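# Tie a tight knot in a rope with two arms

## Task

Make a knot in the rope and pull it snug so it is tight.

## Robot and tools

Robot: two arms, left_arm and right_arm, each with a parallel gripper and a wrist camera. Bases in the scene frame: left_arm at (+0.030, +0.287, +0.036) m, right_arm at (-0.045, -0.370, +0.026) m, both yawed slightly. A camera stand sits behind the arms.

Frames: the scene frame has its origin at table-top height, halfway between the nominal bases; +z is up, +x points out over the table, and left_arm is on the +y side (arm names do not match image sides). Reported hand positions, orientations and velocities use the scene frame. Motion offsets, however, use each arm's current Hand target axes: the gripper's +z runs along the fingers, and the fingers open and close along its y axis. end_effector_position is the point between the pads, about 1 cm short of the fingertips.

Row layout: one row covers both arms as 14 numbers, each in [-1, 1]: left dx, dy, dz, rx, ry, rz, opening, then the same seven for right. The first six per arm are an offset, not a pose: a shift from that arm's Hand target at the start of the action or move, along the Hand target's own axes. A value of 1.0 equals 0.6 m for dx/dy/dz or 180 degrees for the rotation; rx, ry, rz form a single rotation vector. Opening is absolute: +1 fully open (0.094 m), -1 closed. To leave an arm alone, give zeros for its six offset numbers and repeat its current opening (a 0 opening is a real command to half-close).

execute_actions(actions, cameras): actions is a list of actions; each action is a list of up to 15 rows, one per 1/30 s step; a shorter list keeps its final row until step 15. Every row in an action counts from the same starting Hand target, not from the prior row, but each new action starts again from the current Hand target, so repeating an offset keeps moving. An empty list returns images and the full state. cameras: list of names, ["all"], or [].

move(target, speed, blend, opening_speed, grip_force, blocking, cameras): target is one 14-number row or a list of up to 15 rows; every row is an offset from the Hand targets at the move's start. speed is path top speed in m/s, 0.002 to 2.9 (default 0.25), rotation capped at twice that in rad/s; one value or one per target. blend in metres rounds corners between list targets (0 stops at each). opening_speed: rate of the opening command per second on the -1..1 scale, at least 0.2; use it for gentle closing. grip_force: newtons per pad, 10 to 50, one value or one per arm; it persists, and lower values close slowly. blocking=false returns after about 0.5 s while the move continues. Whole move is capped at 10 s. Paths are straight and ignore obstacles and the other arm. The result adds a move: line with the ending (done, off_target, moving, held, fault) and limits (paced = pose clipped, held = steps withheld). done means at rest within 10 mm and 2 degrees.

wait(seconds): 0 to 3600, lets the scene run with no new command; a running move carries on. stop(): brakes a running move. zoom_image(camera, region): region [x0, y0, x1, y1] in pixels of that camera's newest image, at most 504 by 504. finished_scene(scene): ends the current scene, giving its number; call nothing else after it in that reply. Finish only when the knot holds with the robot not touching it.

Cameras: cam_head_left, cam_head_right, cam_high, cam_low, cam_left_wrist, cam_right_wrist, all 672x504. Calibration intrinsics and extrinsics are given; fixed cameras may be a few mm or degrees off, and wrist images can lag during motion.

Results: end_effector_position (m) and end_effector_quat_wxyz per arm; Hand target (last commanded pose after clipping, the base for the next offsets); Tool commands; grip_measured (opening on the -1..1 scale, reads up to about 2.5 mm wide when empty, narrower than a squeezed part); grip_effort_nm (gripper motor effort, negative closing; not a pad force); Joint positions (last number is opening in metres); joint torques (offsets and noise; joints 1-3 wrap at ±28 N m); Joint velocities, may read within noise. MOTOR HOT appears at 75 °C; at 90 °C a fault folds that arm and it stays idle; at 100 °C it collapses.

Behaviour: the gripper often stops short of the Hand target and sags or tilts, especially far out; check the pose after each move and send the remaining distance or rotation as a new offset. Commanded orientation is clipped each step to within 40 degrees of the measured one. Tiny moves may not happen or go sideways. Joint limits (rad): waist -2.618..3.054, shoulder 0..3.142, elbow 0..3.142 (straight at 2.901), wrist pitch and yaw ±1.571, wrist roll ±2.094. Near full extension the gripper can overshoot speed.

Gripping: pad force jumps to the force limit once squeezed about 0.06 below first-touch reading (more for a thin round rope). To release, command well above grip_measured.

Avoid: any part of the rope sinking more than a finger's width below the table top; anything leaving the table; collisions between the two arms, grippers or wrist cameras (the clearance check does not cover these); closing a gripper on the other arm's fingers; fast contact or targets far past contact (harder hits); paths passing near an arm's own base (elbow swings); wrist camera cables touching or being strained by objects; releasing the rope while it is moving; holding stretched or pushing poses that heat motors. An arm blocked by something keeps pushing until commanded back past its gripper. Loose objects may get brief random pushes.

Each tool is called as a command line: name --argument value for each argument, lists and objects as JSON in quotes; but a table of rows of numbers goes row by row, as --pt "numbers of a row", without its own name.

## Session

execute_actions --actions '[]'

zoom_image --camera "cam_high" --region '[120, 120, 520, 400]'

Scene clock: 0.00 s.
left_arm: end_effector_position=(+0.4272, +0.2400, +0.1413) grip_measured=+1.000 grip_effort_nm=n/a end_effector_quat_wxyz=(+0.609, +0.029, +0.792, -0.007) | right_arm: end_effector_position=(+0.3436, -0.4352, +0.1267) grip_measured=+1.000 grip_effort_nm=n/a end_effector_quat_wxyz=(+0.582, +0.097, +0.806, -0.050)
Joint positions: left_arm=[-0.128 1.568 0.355 0.951 -0.115 -0.006 0.094] | right_arm=[-0.082 1.499 0.363 0.812 0.066 0.056 0.094]
Joint velocities: within noise
Joint torques (N m): no reading
Heat: left arm: 26 °C; right arm: 29 °C.
Hand target: left_arm +0.4307, +0.2394, +0.1516; +0.622, +0.027, +0.782, -0.009 | right_arm +0.3446, -0.4354, +0.1281; +0.583, +0.097, +0.805, -0.050
Tool commands: left_gripper/opening=+1.0 right_gripper/opening=+1.0
camera_calibration:
cam_left_wrist: T_world_to_cam=[[-0.04883, -0.9986, -0.02034, 0.26388], [-0.64809, 0.04717, -0.7601, 0.40732], [0.76, -0.02393, -0.64948, -0.14111]] pos_world=[0.38411, 0.24092, 0.22333]
cam_right_wrist: T_world_to_cam=[[-0.22392, -0.97446, -0.01702, -0.34856], [-0.65303, 0.16298, -0.73959, 0.42962], [0.72348, -0.15449, -0.67284, -0.14055]] pos_world=[0.30419, -0.43139, 0.21724]

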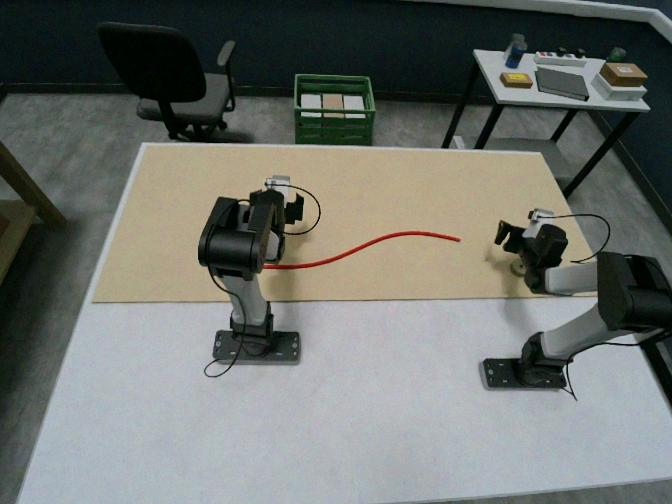

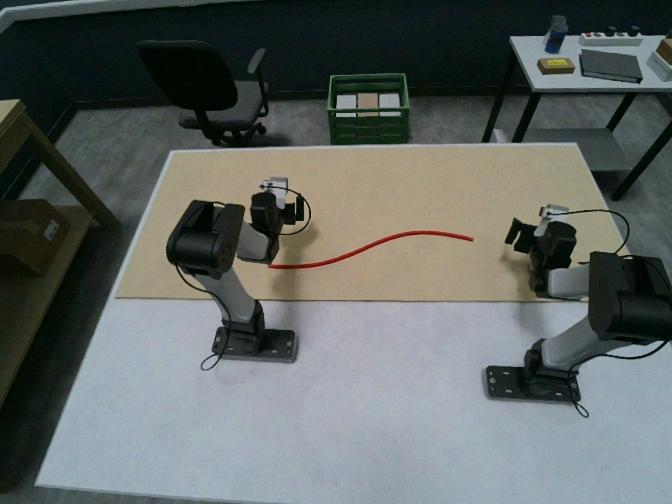

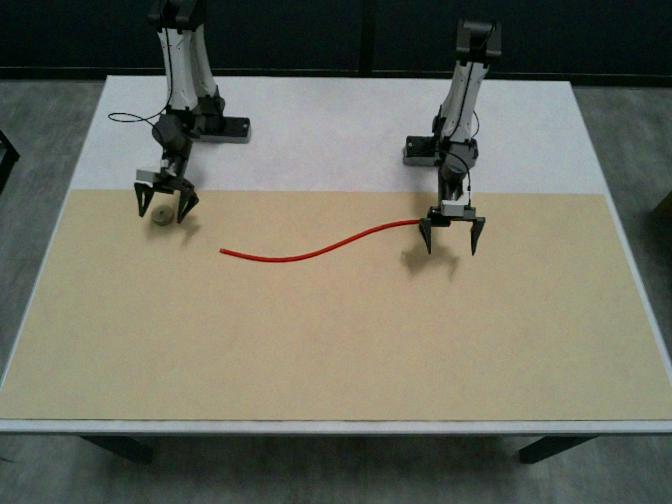

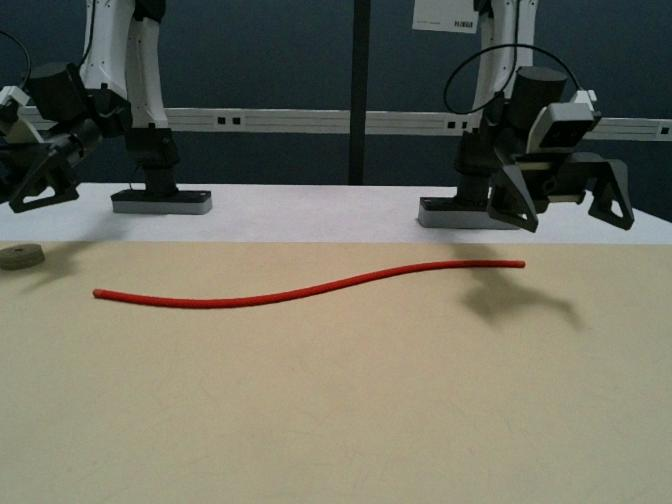

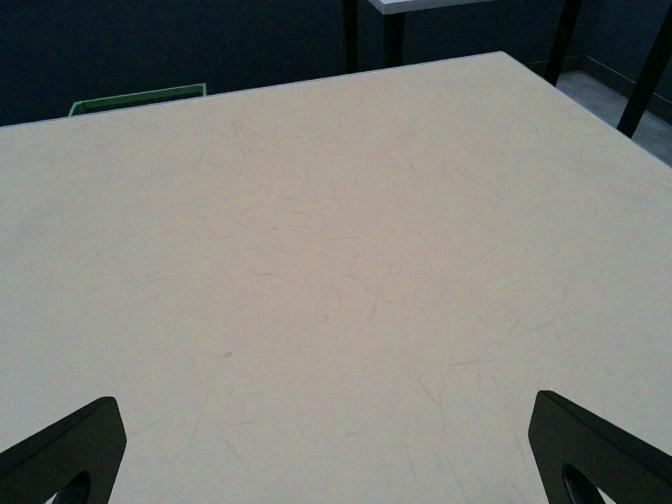

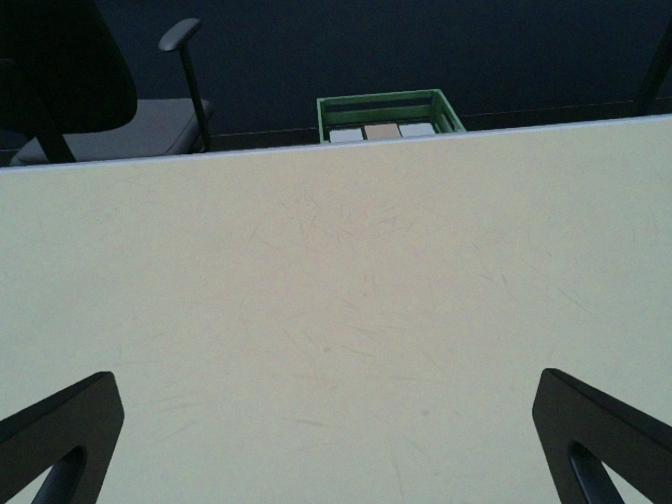

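Scaled by 1.260 from the camera's image (finer frame: 960x720).

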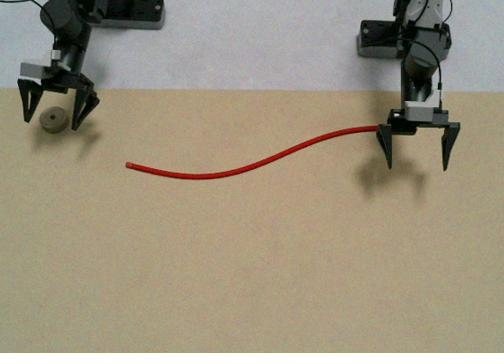

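move --target '[-0.0145, 0.004, -0.2955, -0.0062, 0.4275, -0.0186, -0.3, -0.081, 0.2515, -0.1105, -0.0341, 0.3974, -0.0661, -0.3]' --speed 0.15 --cameras '["cam_high", "cam_left_wrist", "cam_right_wrist"]'

zoom_image --camera "cam_high" --region '[120, 160, 520, 320]'

Scene clock: 150.00 s.
left_arm: end_effector_position=(+0.2571, +0.2511, +0.1947) grip_measured=-0.298 grip_effort_nm=-0.11 end_effector_quat_wxyz=(-0.002, +0.008, +1.000, +0.008) | right_arm: end_effector_position=(+0.3305, -0.2844, +0.2027) grip_measured=-0.297 grip_effort_nm=-0.10 end_effector_quat_wxyz=(+0.032, +0.000, +0.999, +0.002)
Joint positions: left_arm=[-0.127 1.425 1.312 -1.464 -0.015 -0.151 0.033] | right_arm=[0.284 1.987 2.026 -1.547 0.011 0.229 0.033]
Joint torques (N m): left_arm=[0.25 -4.18 8.72 0.17 0.26 0.02] | right_arm=[0.65 -10 7.72 0.36 -0.21 0.09]
Heat: left arm: 38 °C; right arm: 37 °C.
Hand target: left_arm +0.2602, +0.2499, +0.2001; +0.000, +0.000, +1.000, +0.000 | right_arm +0.3302, -0.2799, +0.2000; -0.001, +0.000, +1.000, +0.000
Off the commanded pose: left_arm 0.006 m, 1 deg | right_arm 0.005 m, 4 deg.
joint sent to its limit (right arm) — joint 4 (wrist pitch), lower limit. The joint targets still meet the commanded pose.
move: off_target (right_arm)
cam_left_wrist: T_world_to_cam=[[-0.01073, -0.99975, -0.01961, 0.25808], [-0.89986, 0.0011, 0.43617, 0.18058], [-0.43604, 0.02232, -0.89965, 0.36769]] pos_world=[0.32559, 0.24961, 0.25709]
cam_right_wrist: T_world_to_cam=[[0.01132, -0.99988, 0.01024, -0.29376], [-0.93913, -0.00711, 0.34349, 0.27941], [-0.34338, -0.01351, -0.9391, 0.39002]] pos_world=[0.39965, -0.28647, 0.2733]

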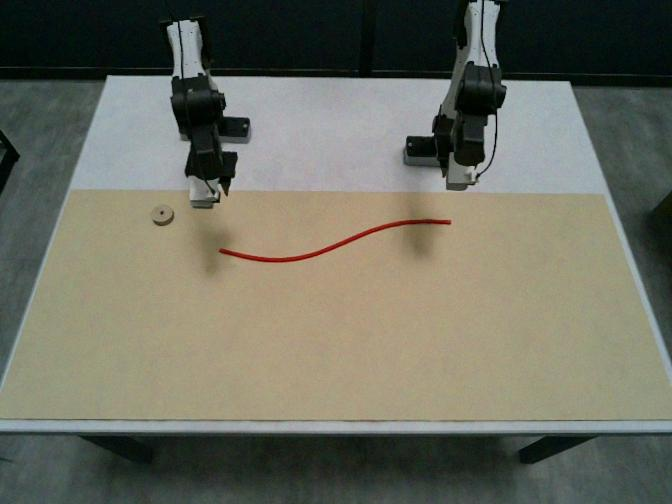

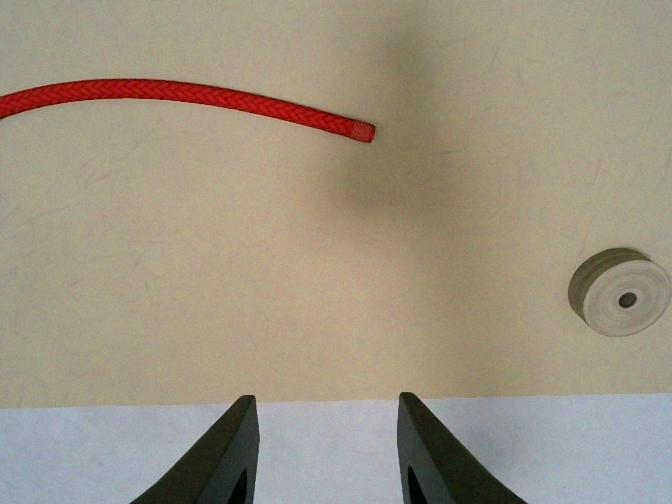

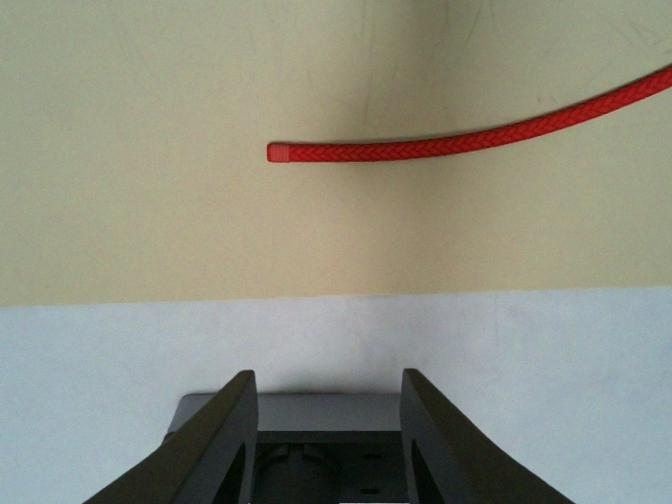

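Scaled by 1.260 from the camera's image (finer frame: 960x720).

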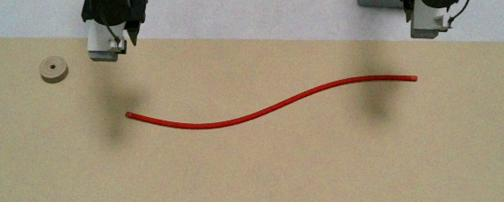

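move --target '[-0.018, 0.0335, 0.2, 0, 0, -0.5, -0.3, -0.0897, -0.0185, 0.2, 0, 0, -0.4244, -0.3]' --speed 0.15 --cameras '["cam_left_wrist", "cam_right_wrist"]'

Scene clock: 228.50 s.
left_arm: end_effector_position=(+0.2689, +0.2703, +0.0832) grip_measured=-0.298 grip_effort_nm=-0.11 end_effector_quat_wxyz=(-0.002, +0.701, -0.713, -0.005) | right_arm: end_effector_position=(+0.3816, -0.2886, +0.0928) grip_measured=-0.297 grip_effort_nm=-0.11 end_effector_quat_wxyz=(+0.005, -0.618, +0.786, -0.005)
Joint positions: left_arm=[-0.037 1.504 0.934 -1.005 -0.01 -1.629 0.033] | right_arm=[0.245 2.216 1.938 -1.279 0.004 -1.142 0.033]
Joint torques (N m): left_arm=[0.14 -4.72 5.19 0.36 0.18 -0.01] | right_arm=[-0.61 -12.05 5.39 0.62 -0.22 -0.11]
Heat: left arm: 31 °C; right arm: 38 °C.
Hand target: left_arm +0.2711, +0.2701, +0.0801; +0.000, +0.707, -0.707, +0.000 | right_arm +0.3839, -0.2910, +0.0800; +0.000, -0.618, +0.786, +0.000
Off the commanded pose: left_arm 0.004 m, 1 deg | right_arm 0.013 m, 1 deg.
move: off_target (right_arm)
cam_left_wrist: T_world_to_cam=[[0.99988, -0.01277, -0.00828, -0.26425], [-0.00807, -0.90614, 0.42291, 0.24627], [-0.0129, -0.4228, -0.90613, 0.27919]] pos_world=[0.26981, 0.33782, 0.14665]
cam_right_wrist: T_world_to_cam=[[0.97405, -0.22473, 0.02703, -0.44263], [-0.21653, -0.89035, 0.40049, -0.17083], [-0.06594, -0.39595, -0.9159, 0.08597]] pos_world=[0.39982, -0.21753, 0.15912]

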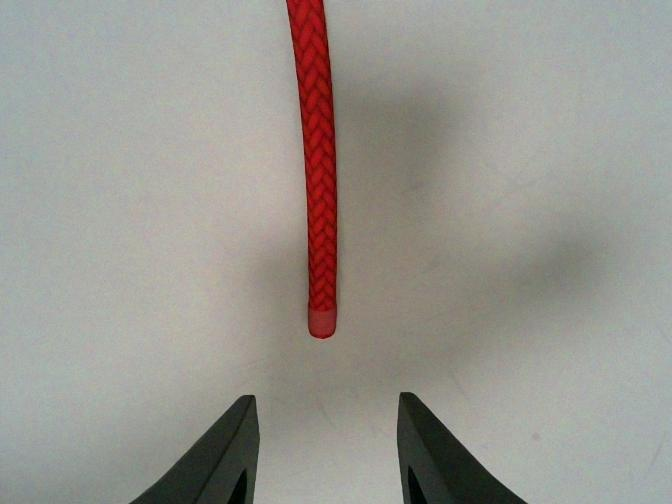

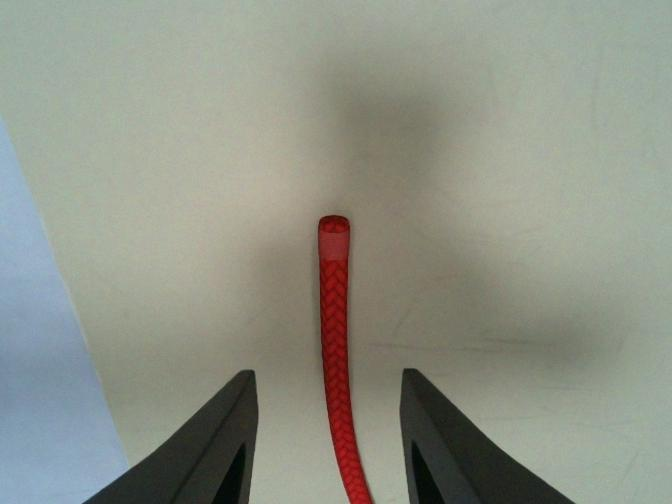

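move --pt "0.01 0 0.1225 0 0 0 -0.3 0 0 0.123 0 0 0 -0.3" --pt "0.01 0 0.1225 0 0 0 -0.95 0 0 0.123 0 0 0 -0.95" --speed 0.1 --cameras '["cam_left_wrist", "cam_right_wrist"]'

Scene clock: 250.30 s.
left_arm: end_effector_position=(+0.2687, +0.2682, +0.0130) grip_measured=-0.843 grip_effort_nm=-1.03 end_effector_quat_wxyz=(-0.001, +0.707, -0.707, -0.006) | right_arm: end_effector_position=(+0.3837, -0.2882, +0.0205) grip_measured=-0.835 grip_effort_nm=-0.99 end_effector_quat_wxyz=(+0.005, -0.618, +0.786, -0.005)
Joint positions: left_arm=[-0.045 1.648 0.762 -0.692 -0.01 -1.654 0.007] | right_arm=[0.245 2.275 1.746 -1.028 0.004 -1.143 0.008]
Joint torques (N m): left_arm=[-1.16 -4.15 3.99 0.54 0.17 -0.03] | right_arm=[-0.59 -12.08 5.04 0.67 -0.22 -0.1]
Heat: left arm: 31 °C; right arm: 39 °C.
Hand target: left_arm +0.2710, +0.2642, +0.0066; +0.000, +0.707, -0.707, +0.000 | right_arm +0.3838, -0.2910, +0.0062; +0.000, -0.618, +0.786, +0.000
Off the commanded pose: left_arm 0.008 m, 1 deg | right_arm 0.015 m, 1 deg.
move: off_target (right_arm); target 2's new opening was sent with right_arm's hand 0.015 m and 0 deg from that target
cam_left_wrist: T_world_to_cam=[[0.99994, 0.00366, -0.0107, -0.26914], [0.00784, -0.90626, 0.42264, 0.26982], [-0.00815, -0.4227, -0.90623, 0.21337]] pos_world=[0.26874, 0.33571, 0.07645]
cam_right_wrist: T_world_to_cam=[[0.97422, -0.22396, 0.02702, -0.44234], [-0.21582, -0.8905, 0.40053, -0.14143], [-0.06564, -0.39604, -0.91589, 0.0199]] pos_world=[0.40172, -0.21713, 0.08682]

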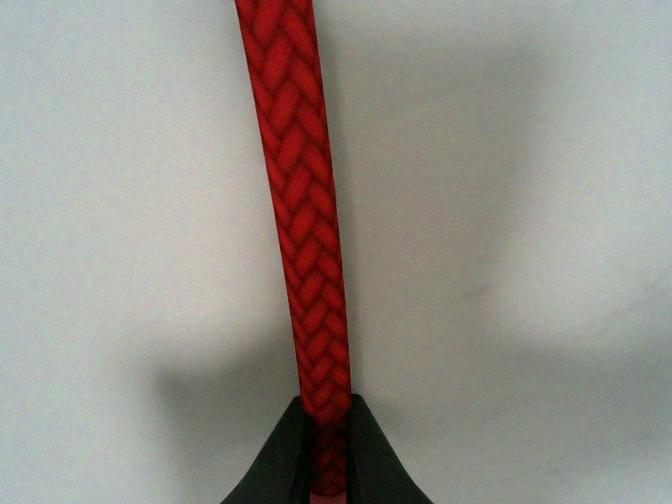

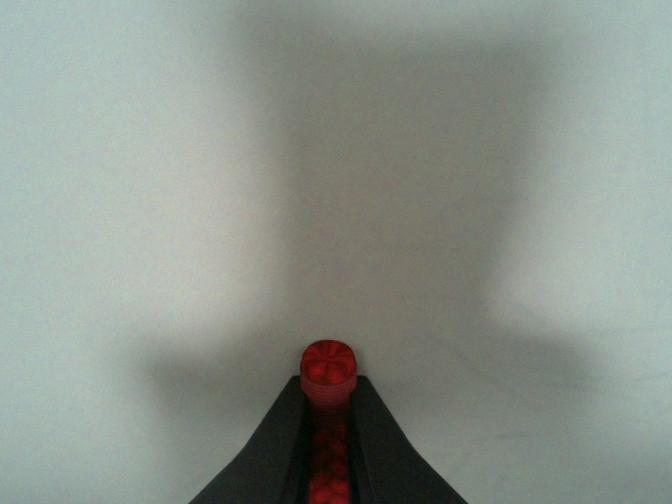

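move --pt "0 0 -0.06 0 0 0 -0.95 0 0 -0.06 0 0 0 -0.95" --pt "-0.143 0.005 -0.07 0 0 0 -0.95 -0.0737 0.213 -0.07 0 0 -0.0756 -0.95" --speed 0.1 --blend '[0.015, 0]' --cameras '["cam_high", "cam_low"]'

zoom_image --camera "cam_high" --region '[180, 160, 520, 300]'

Scene clock: 277.00 s.
left_arm: end_effector_position=(+0.2617, +0.3483, +0.0417) grip_measured=-0.843 grip_effort_nm=-1.03 end_effector_quat_wxyz=(+0.005, +0.708, -0.706, -0.008) | right_arm: end_effector_position=(+0.2682, -0.2223, +0.0423) grip_measured=-0.835 grip_effort_nm=-0.99 end_effector_quat_wxyz=(+0.018, +0.707, -0.707, -0.004)
Joint positions: left_arm=[0.292 1.588 0.834 -0.833 -0.009 -1.321 0.007] | right_arm=[0.498 1.962 1.343 -0.988 0.004 -1.128 0.008]
Joint torques (N m): left_arm=[0.08 -6.46 7.73 0.08 0.15 0.18] | right_arm=[0.61 -14.12 4.67 0.51 -0.23 0.09]
Heat: left arm: 31 °C; right arm: 40 °C.
Hand target: left_arm +0.2681, +0.3500, +0.0487; +0.000, +0.707, -0.707, +0.000 | right_arm +0.2700, -0.2180, +0.0482; +0.001, +0.707, -0.707, +0.000
Off the commanded pose: left_arm 0.010 m, 1 deg | right_arm 0.008 m, 2 deg.
move: done

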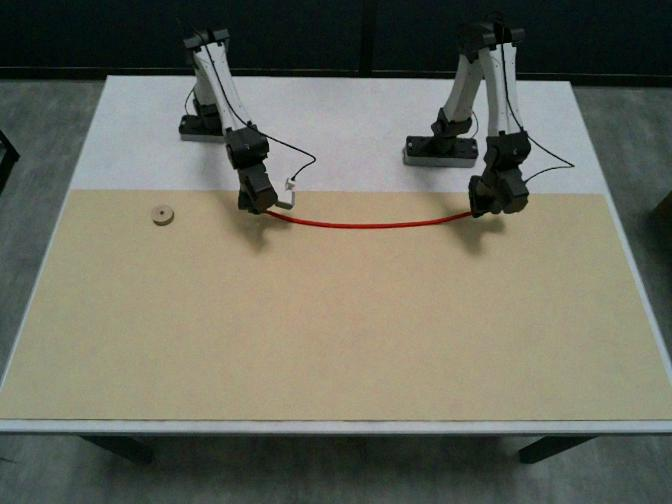

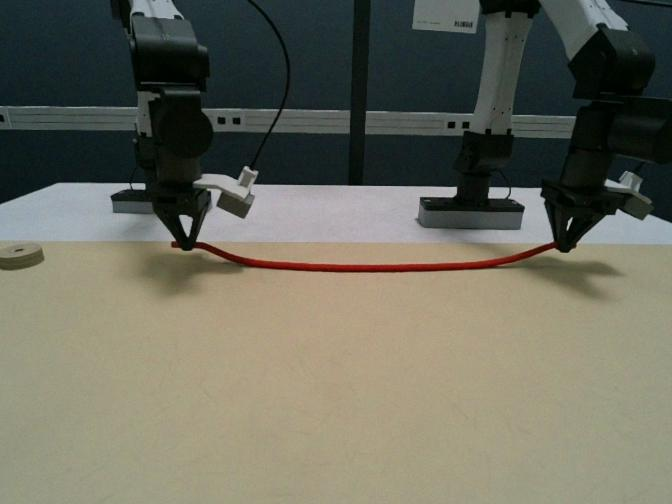

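Scaled by 1.482 from the camera's image (finer frame: 960x720).

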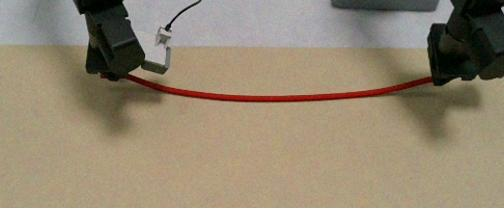

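move --pt "0 0 0 0 0 0 -0.95 0 0 0.0703 0 0 0 -0.95" --pt "0 0 0 0 0 0 -0.95 0 0 0.0703 0 0 0 -0.35" --pt "0 0 0 0 0 0 -0.95 0 0 -0.1363 0 0 0 -0.35" --pt "0 0 0 0 0 0 -0.95 0.2367 0 -0.1363 0 0 0 -0.35" --speed 0.1 --blend '[0, 0, 0.03, 0]' --cameras '["cam_high", "cam_low", "cam_left_wrist", "cam_right_wrist"]'

zoom_image --camera "cam_high" --region '[180, 160, 520, 300]'

Scene clock: 311.37 s.
left_arm: end_effector_position=(+0.2616, +0.3483, +0.0417) grip_measured=-0.843 grip_effort_nm=-1.03 end_effector_quat_wxyz=(+0.005, +0.708, -0.706, -0.008) | right_arm: end_effector_position=(+0.2755, -0.3577, +0.1259) grip_measured=-0.353 grip_effort_nm=0.18 end_effector_quat_wxyz=(+0.002, +0.707, -0.707, +0.001)
Joint positions: left_arm=[0.292 1.588 0.834 -0.834 -0.009 -1.32 0.007] | right_arm=[0.096 1.761 1.423 -1.235 0.004 -1.529 0.03]
Joint torques (N m): left_arm=[0.16 -6.43 7.79 0.08 0.15 0.2] | right_arm=[-0.68 -12.12 5.03 0.23 -0.23 -0.12]
Heat: left arm: 31 °C; right arm: 42 °C.
Hand target: left_arm +0.2680, +0.3500, +0.0487; +0.000, +0.707, -0.707, +0.000 | right_arm +0.2700, -0.3600, +0.1301; +0.001, +0.707, -0.707, +0.000
Off the commanded pose: left_arm 0.010 m, 1 deg | right_arm 0.007 m, 0 deg.
move: done; target 2's new opening was sent with right_arm's hand 0.013 m and 1 deg from that target
cam_left_wrist: T_world_to_cam=[[0.99972, 0.00704, -0.02256, -0.26262], [0.01601, -0.90377, 0.42771, 0.32713], [-0.01737, -0.42796, -0.90363, 0.27734]] pos_world=[0.26212, 0.41619, 0.10477]
cam_right_wrist: T_world_to_cam=[[0.99988, 0.01103, 0.01099, -0.27641], [0.00562, -0.91387, 0.40596, -0.33892], [0.01452, -0.40585, -0.91383, 0.0559]] pos_world=[0.27747, -0.284, 0.19171]

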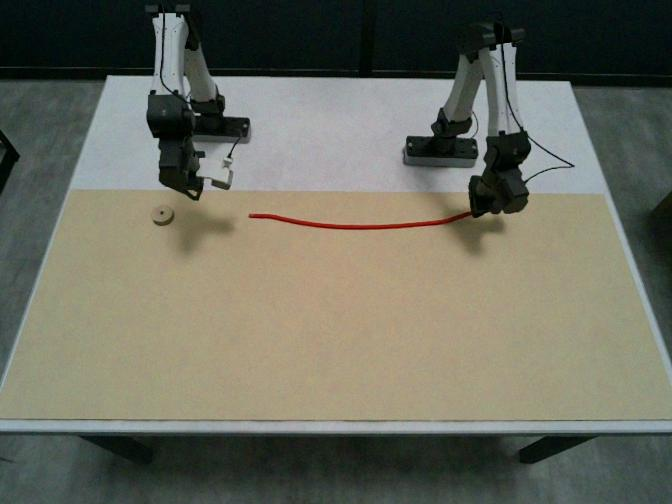

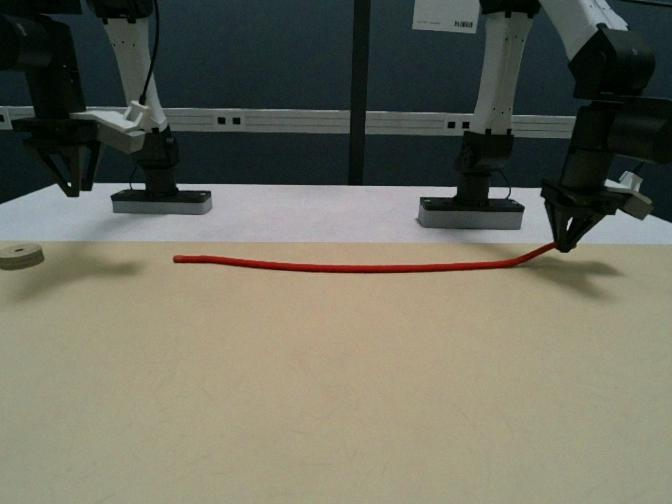

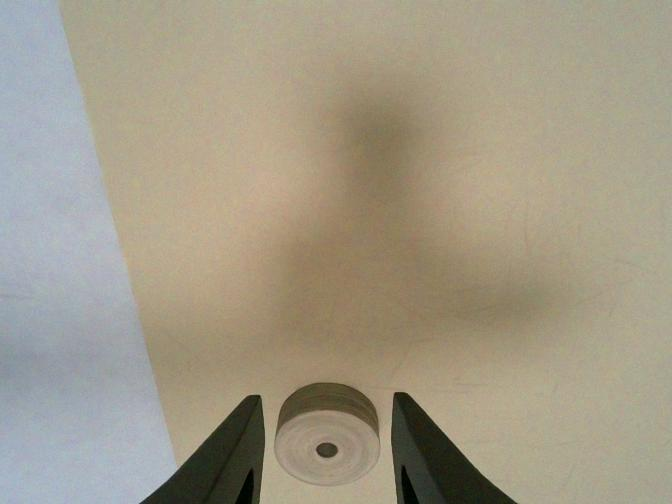

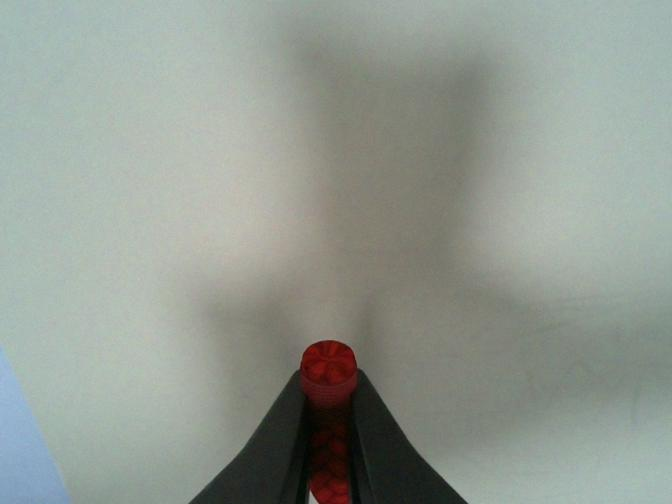

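Scaled by 1.482 from the camera's image (finer frame: 960x720).

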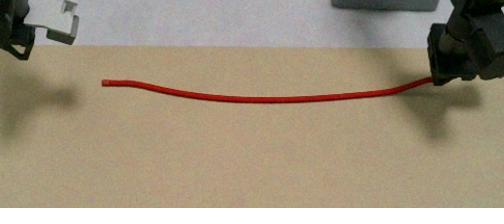

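move --pt "0.1333 -0.0367 -0.0522 0 0 0.0833 -0.95 0.0833 0 0 0 0 0 -0.35" --pt "0.3 -0.12 -0.0688 0 0 0.3333 -0.95 0.0833 0 0 0 0 0 -0.35" --pt "0.4833 -0.1533 -0.0688 0 0 0.6111 -0.95 0.0833 0 0 0 0 0 -0.35" --pt "0.65 -0.1033 -0.0522 0 0 0.8889 -0.95 0.0833 0 0 0 0 0 -0.35" --pt "0.75 -0.0533 -0.0188 0 0 1.0 -0.95 0.0833 0 0 0 0 0 -0.35" --speed 0.18 --blend '[0.03, 0.03, 0.03, 0.02, 0]' --cameras '["cam_high", "cam_low"]'

zoom_image --camera "cam_high" --region '[180, 140, 520, 300]'

Scene clock: 378.03 s.
left_arm: end_effector_position=(+0.3012, -0.0955, +0.0583) grip_measured=-0.843 grip_effort_nm=-1.03 end_effector_quat_wxyz=(+0.000, +0.702, +0.712, +0.005) | right_arm: end_effector_position=(+0.2735, -0.4085, +0.1259) grip_measured=-0.353 grip_effort_nm=0.18 end_effector_quat_wxyz=(+0.002, +0.707, -0.707, +0.000)
Joint positions: left_arm=[-0.918 2.417 2.104 -1.259 -0.009 0.6 0.007] | right_arm=[-0.063 1.761 1.423 -1.235 0.004 -1.688 0.03]
Joint torques (N m): left_arm=[-0.73 -12.12 8.59 0.11 0.24 0.18] | right_arm=[-0.59 -11.3 5.87 0.2 -0.23 -0.1]
Heat: left arm: 33 °C; right arm: 43 °C.
Hand target: left_arm +0.3004, -0.1000, +0.0599; +0.000, +0.707, +0.707, +0.000 | right_arm +0.2700, -0.4100, +0.1301; +0.001, +0.707, -0.707, +0.000
Off the commanded pose: left_arm 0.005 m, 1 deg | right_arm 0.006 m, 0 deg.
move: done

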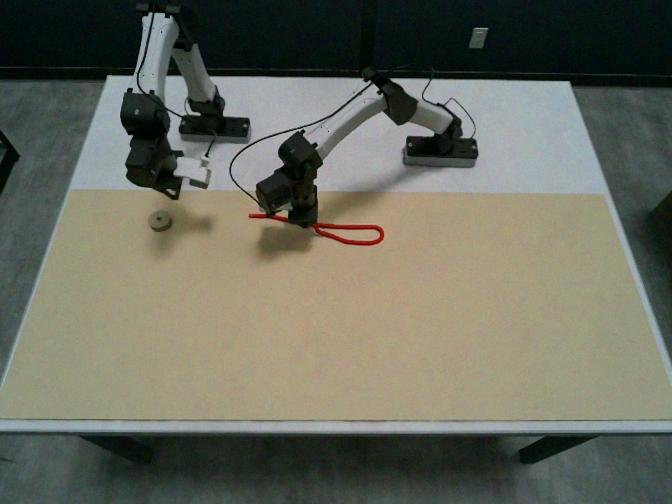

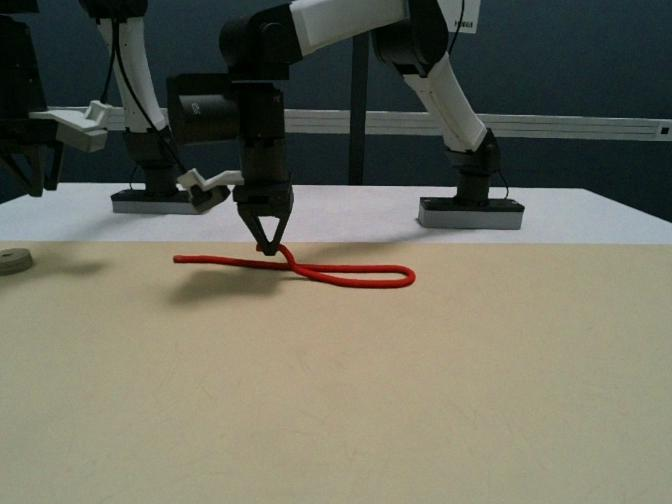

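Scaled by 1.482 from the camera's image (finer frame: 960x720).

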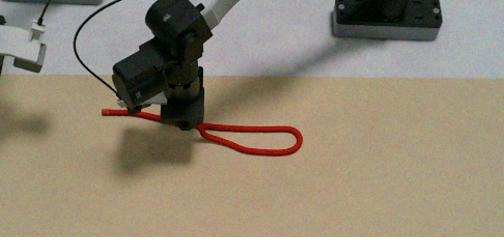

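move --pt "-0.025 -0.009 -0.0335 0 0 0.0556 -0.95 0 0 0 0 0 0 -0.35" --pt "-0.0667 -0.0757 -0.0168 0 0 0.3333 -0.95 0 0 0 0 0 0 -0.35" --pt "-0.0917 -0.1923 -0.0085 0 0 0.4722 -0.95 0 0 0 0 0 0 -0.35" --pt "-0.075 -0.2923 0.0165 0 0 0.5556 -0.95 0 0 0 0 0 0 -0.35" --speed 0.15 --blend '[0.01, 0.02, 0.02, 0]' --cameras '["cam_high", "cam_low"]'

zoom_image --camera "cam_high" --region '[180, 140, 520, 300]'

Scene clock: 413.83 s.
left_arm: end_effector_position=(+0.1262, -0.1367, +0.0328) grip_measured=-0.843 grip_effort_nm=-1.03 end_effector_quat_wxyz=(-0.029, +0.996, -0.080, -0.004) | right_arm: end_effector_position=(+0.2735, -0.4085, +0.1259) grip_measured=-0.353 grip_effort_nm=0.18 end_effector_quat_wxyz=(+0.002, +0.707, -0.707, +0.000)
Joint positions: left_arm=[-1.311 2.339 1.861 -1.152 -0.009 1.951 0.007] | right_arm=[-0.063 1.761 1.423 -1.235 0.004 -1.688 0.03]
Joint torques (N m): left_arm=[-0.72 -16.96 5.19 0.22 0.26 0.23] | right_arm=[-0.61 -11.28 5.89 0.2 -0.23 -0.1]
Heat: left arm: 39 °C; right arm: 43 °C.
Hand target: left_arm +0.1250, -0.1452, +0.0498; +0.000, +0.996, -0.087, +0.000 | right_arm +0.2700, -0.4100, +0.1301; +0.001, +0.707, -0.707, +0.000
Off the commanded pose: left_arm 0.019 m, 3 deg | right_arm 0.006 m, 0 deg.
move: off_target (left_arm)

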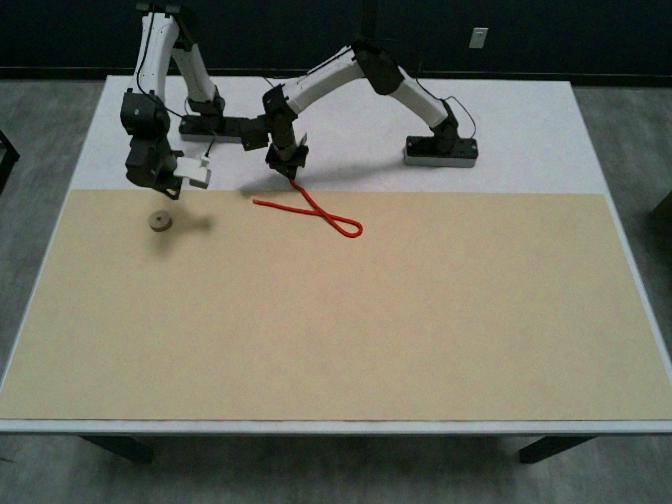

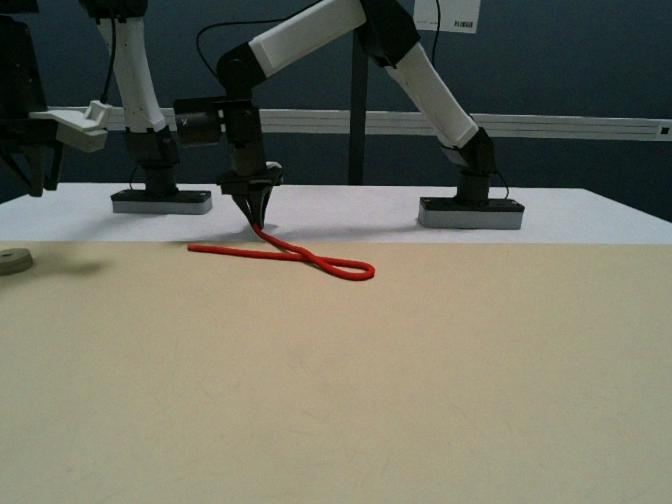

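Scaled by 1.482 from the camera's image (finer frame: 960x720).

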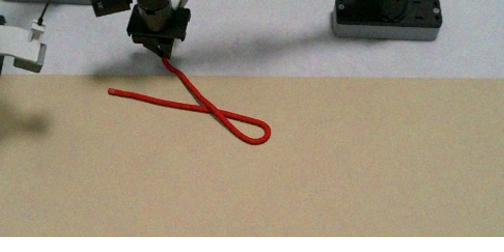

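move --pt "-0.0663 -0.1932 0.0 0 0 0.0167 -0.95 0 0 0 0 0 0 -0.35" --pt "-0.0663 -0.1932 0.04 0 0 0.0167 -0.95 0 0 0 0 0 0 -0.35" --speed 0.1 --cameras '["cam_high", "cam_low", "cam_left_wrist", "cam_right_wrist"]'

zoom_image --camera "cam_high" --region '[180, 140, 520, 300]'

Scene clock: 478.33 s.
left_arm: end_effector_position=(+0.1046, -0.0231, +0.0303) grip_measured=-0.843 grip_effort_nm=-1.03 end_effector_quat_wxyz=(-0.003, +0.994, -0.112, +0.004) | right_arm: end_effector_position=(+0.2735, -0.4085, +0.1259) grip_measured=-0.353 grip_effort_nm=0.18 end_effector_quat_wxyz=(+0.002, +0.707, -0.707, +0.000)
Joint positions: left_arm=[-1.3 1.875 1.125 -0.823 -0.009 2.028 0.007] | right_arm=[-0.063 1.761 1.423 -1.235 0.004 -1.688 0.03]
Joint torques (N m): left_arm=[0.31 -7.43 4.72 0.34 0.25 0.23] | right_arm=[-0.62 -11.32 5.85 0.2 -0.23 -0.1]
Heat: left arm: 57 °C; right arm: 43 °C.
Hand target: left_arm +0.1060, -0.0242, +0.0259; +0.000, +0.994, -0.113, +0.000 | right_arm +0.2700, -0.4100, +0.1301; +0.001, +0.707, -0.707, +0.000
Off the commanded pose: left_arm 0.005 m, 1 deg | right_arm 0.006 m, 0 deg.
move: done
cam_left_wrist: T_world_to_cam=[[0.21817, 0.97591, 0.00225, 0.00007], [0.87675, -0.19701, 0.43875, -0.07514], [0.42862, -0.09375, -0.89861, 0.06633]] pos_world=[0.03743, -0.00865, 0.09257]
cam_right_wrist: T_world_to_cam=[[0.99989, 0.011, 0.01046, -0.27376], [0.00581, -0.91402, 0.40563, -0.38542], [0.01402, -0.40552, -0.91398, 0.03568]] pos_world=[0.27547, -0.3348, 0.19181]

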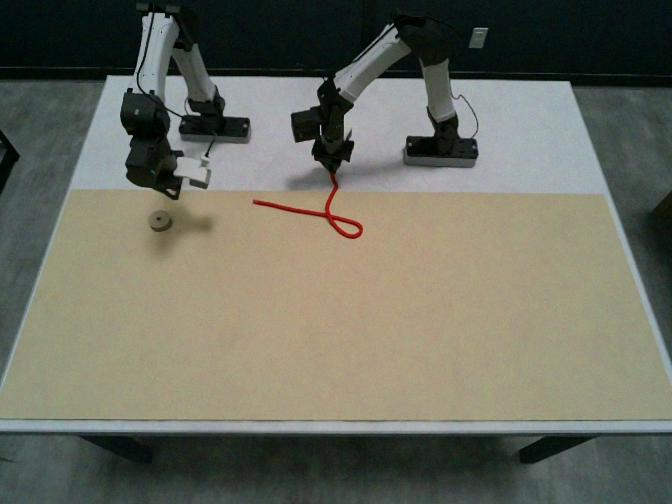

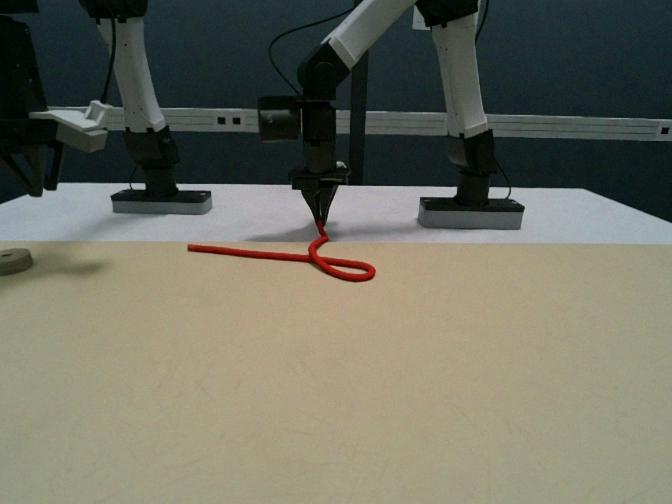

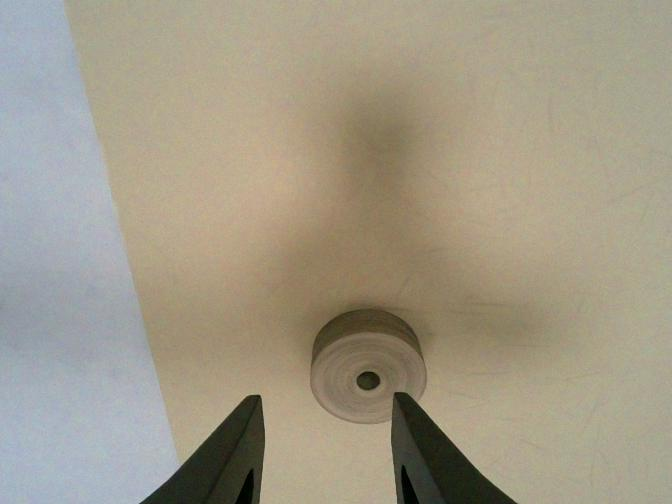

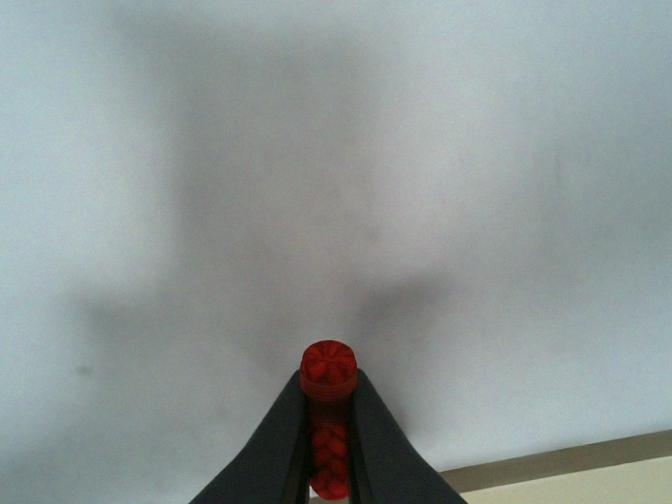

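Scaled by 1.482 from the camera's image (finer frame: 960x720).

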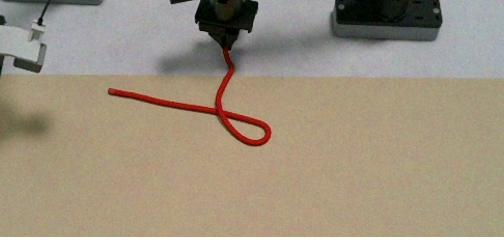

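move --pt "0 0 0.028 0 0 0 -0.95 0 0 0 0 0 0 -0.35" --pt "0 0 0.028 0 0 0 -0.35 0 0 0 0 0 0 -0.35" --pt "0 0 -0.15 0 0 0 -0.35 0 0 0 0 0 0 -0.35" --speed 0.08 --cameras '["cam_high", "cam_low", "cam_left_wrist", "cam_right_wrist"]'

zoom_image --camera "cam_high" --region '[180, 140, 520, 300]'

Scene clock: 536.13 s.
left_arm: end_effector_position=(+0.1037, -0.0194, +0.1011) grip_measured=-0.352 grip_effort_nm=0.11 end_effector_quat_wxyz=(-0.019, +0.994, -0.112, -0.002) | right_arm: end_effector_position=(+0.2735, -0.4085, +0.1259) grip_measured=-0.353 grip_effort_nm=0.18 end_effector_quat_wxyz=(+0.002, +0.707, -0.707, +0.000)
Joint positions: left_arm=[-1.3 1.793 1.32 -1.134 -0.009 2.028 0.03] | right_arm=[-0.063 1.761 1.423 -1.235 0.004 -1.688 0.03]
Joint torques (N m): left_arm=[0.27 -10.86 8.34 -0.07 0.24 0.2] | right_arm=[-0.62 -11.28 5.87 0.2 -0.23 -0.1]
Heat: left arm: 39 °C; right arm: 44 °C.
Hand target: left_arm +0.1059, -0.0241, +0.1158; +0.000, +0.994, -0.113, +0.000 | right_arm +0.2700, -0.4100, +0.1301; +0.001, +0.707, -0.707, +0.000
Off the commanded pose: left_arm 0.016 m, 2 deg | right_arm 0.006 m, 0 deg.
move: off_target (left_arm)
cam_left_wrist: T_world_to_cam=[[0.21871, 0.97525, 0.03251, -0.00665], [0.87999, -0.21153, 0.42528, -0.10401], [0.42163, -0.0644, -0.90448, 0.13251]] pos_world=[0.03711, -0.00698, 0.16431]
cam_right_wrist: T_world_to_cam=[[0.99989, 0.011, 0.01046, -0.27376], [0.00581, -0.91402, 0.40563, -0.38542], [0.01402, -0.40552, -0.91398, 0.03568]] pos_world=[0.27547, -0.3348, 0.19181]

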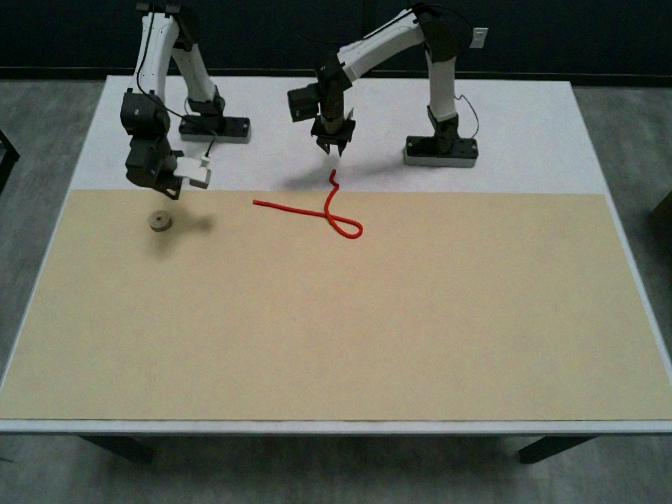

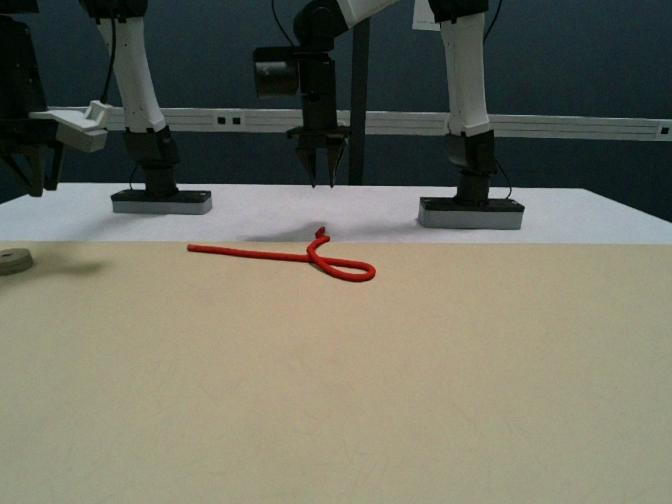

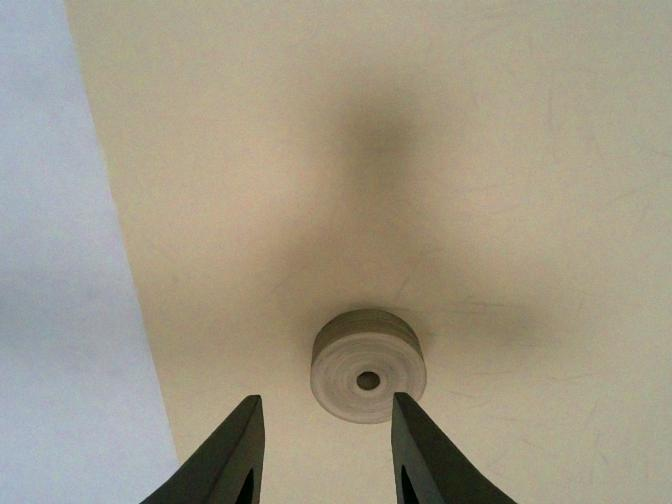

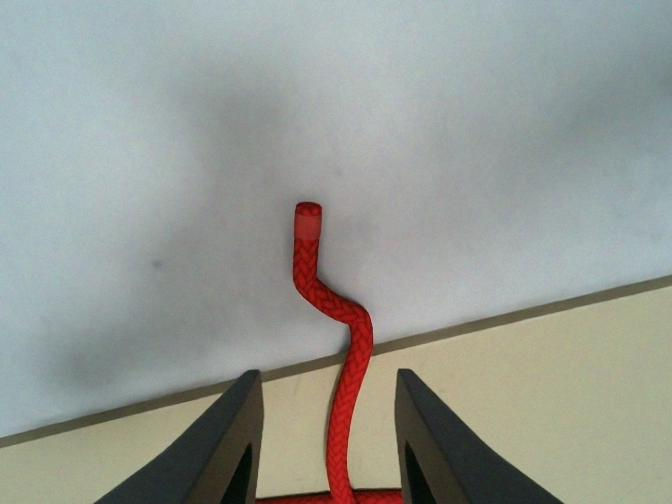

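Scaled by 1.482 from the camera's image (finer frame: 960x720).

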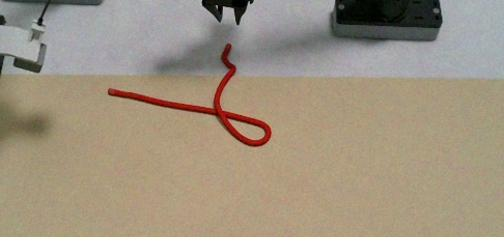

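move --target '[0.2328, -0.0948, -0.09, 0, 0, -0.4111, -0.95, 0, 0, 0, 0, 0, 0, -0.35]' --speed 0.2 --cameras '["cam_left_wrist", "cam_right_wrist"]'

Scene clock: 588.30 s.
left_arm: end_effector_position=(+0.2524, +0.0018, +0.1665) grip_measured=-0.948 grip_effort_nm=-0.11 end_effector_quat_wxyz=(-0.001, +0.865, +0.501, +0.004) | right_arm: end_effector_position=(+0.2735, -0.4085, +0.1259) grip_measured=-0.353 grip_effort_nm=0.18 end_effector_quat_wxyz=(+0.002, +0.707, -0.707, +0.000)
Joint positions: left_arm=[-0.873 1.92 1.746 -1.399 -0.009 1.18 0.002] | right_arm=[-0.063 1.761 1.423 -1.235 0.004 -1.688 0.03]
Joint torques (N m): left_arm=[0.16 -8.59 8.55 0.1 0.29 0.06] | right_arm=[-0.64 -11.29 5.89 0.2 -0.23 -0.1]
Heat: left arm: 41 °C; right arm: 44 °C.
Hand target: left_arm +0.2548, -0.0001, +0.1700; +0.000, +0.861, +0.508, +0.000 | right_arm +0.2700, -0.4100, +0.1301; +0.001, +0.707, -0.707, +0.000
Off the commanded pose: left_arm 0.004 m, 1 deg | right_arm 0.006 m, 0 deg.
move: done
cam_left_wrist: T_world_to_cam=[[-0.86965, 0.49363, -0.00635, 0.22011], [0.44074, 0.78214, 0.44046, -0.15162], [0.22239, 0.38025, -0.89775, 0.17867]] pos_world=[0.21851, -0.058, 0.22858]
cam_right_wrist: T_world_to_cam=[[0.99989, 0.011, 0.01046, -0.27376], [0.00581, -0.91402, 0.40563, -0.38542], [0.01402, -0.40552, -0.91398, 0.03568]] pos_world=[0.27547, -0.3348, 0.19181]

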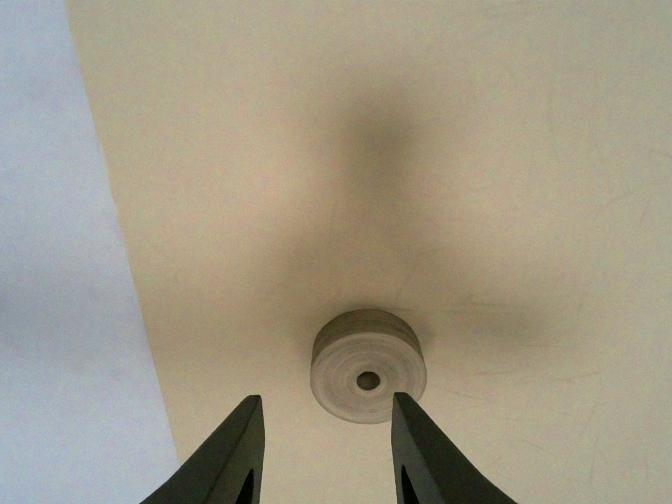

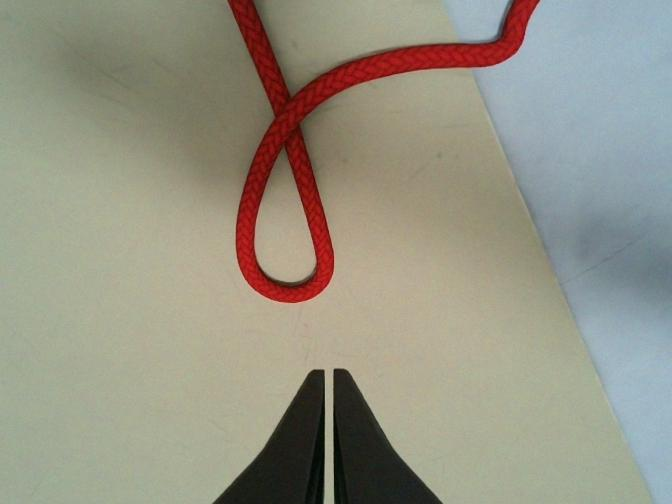

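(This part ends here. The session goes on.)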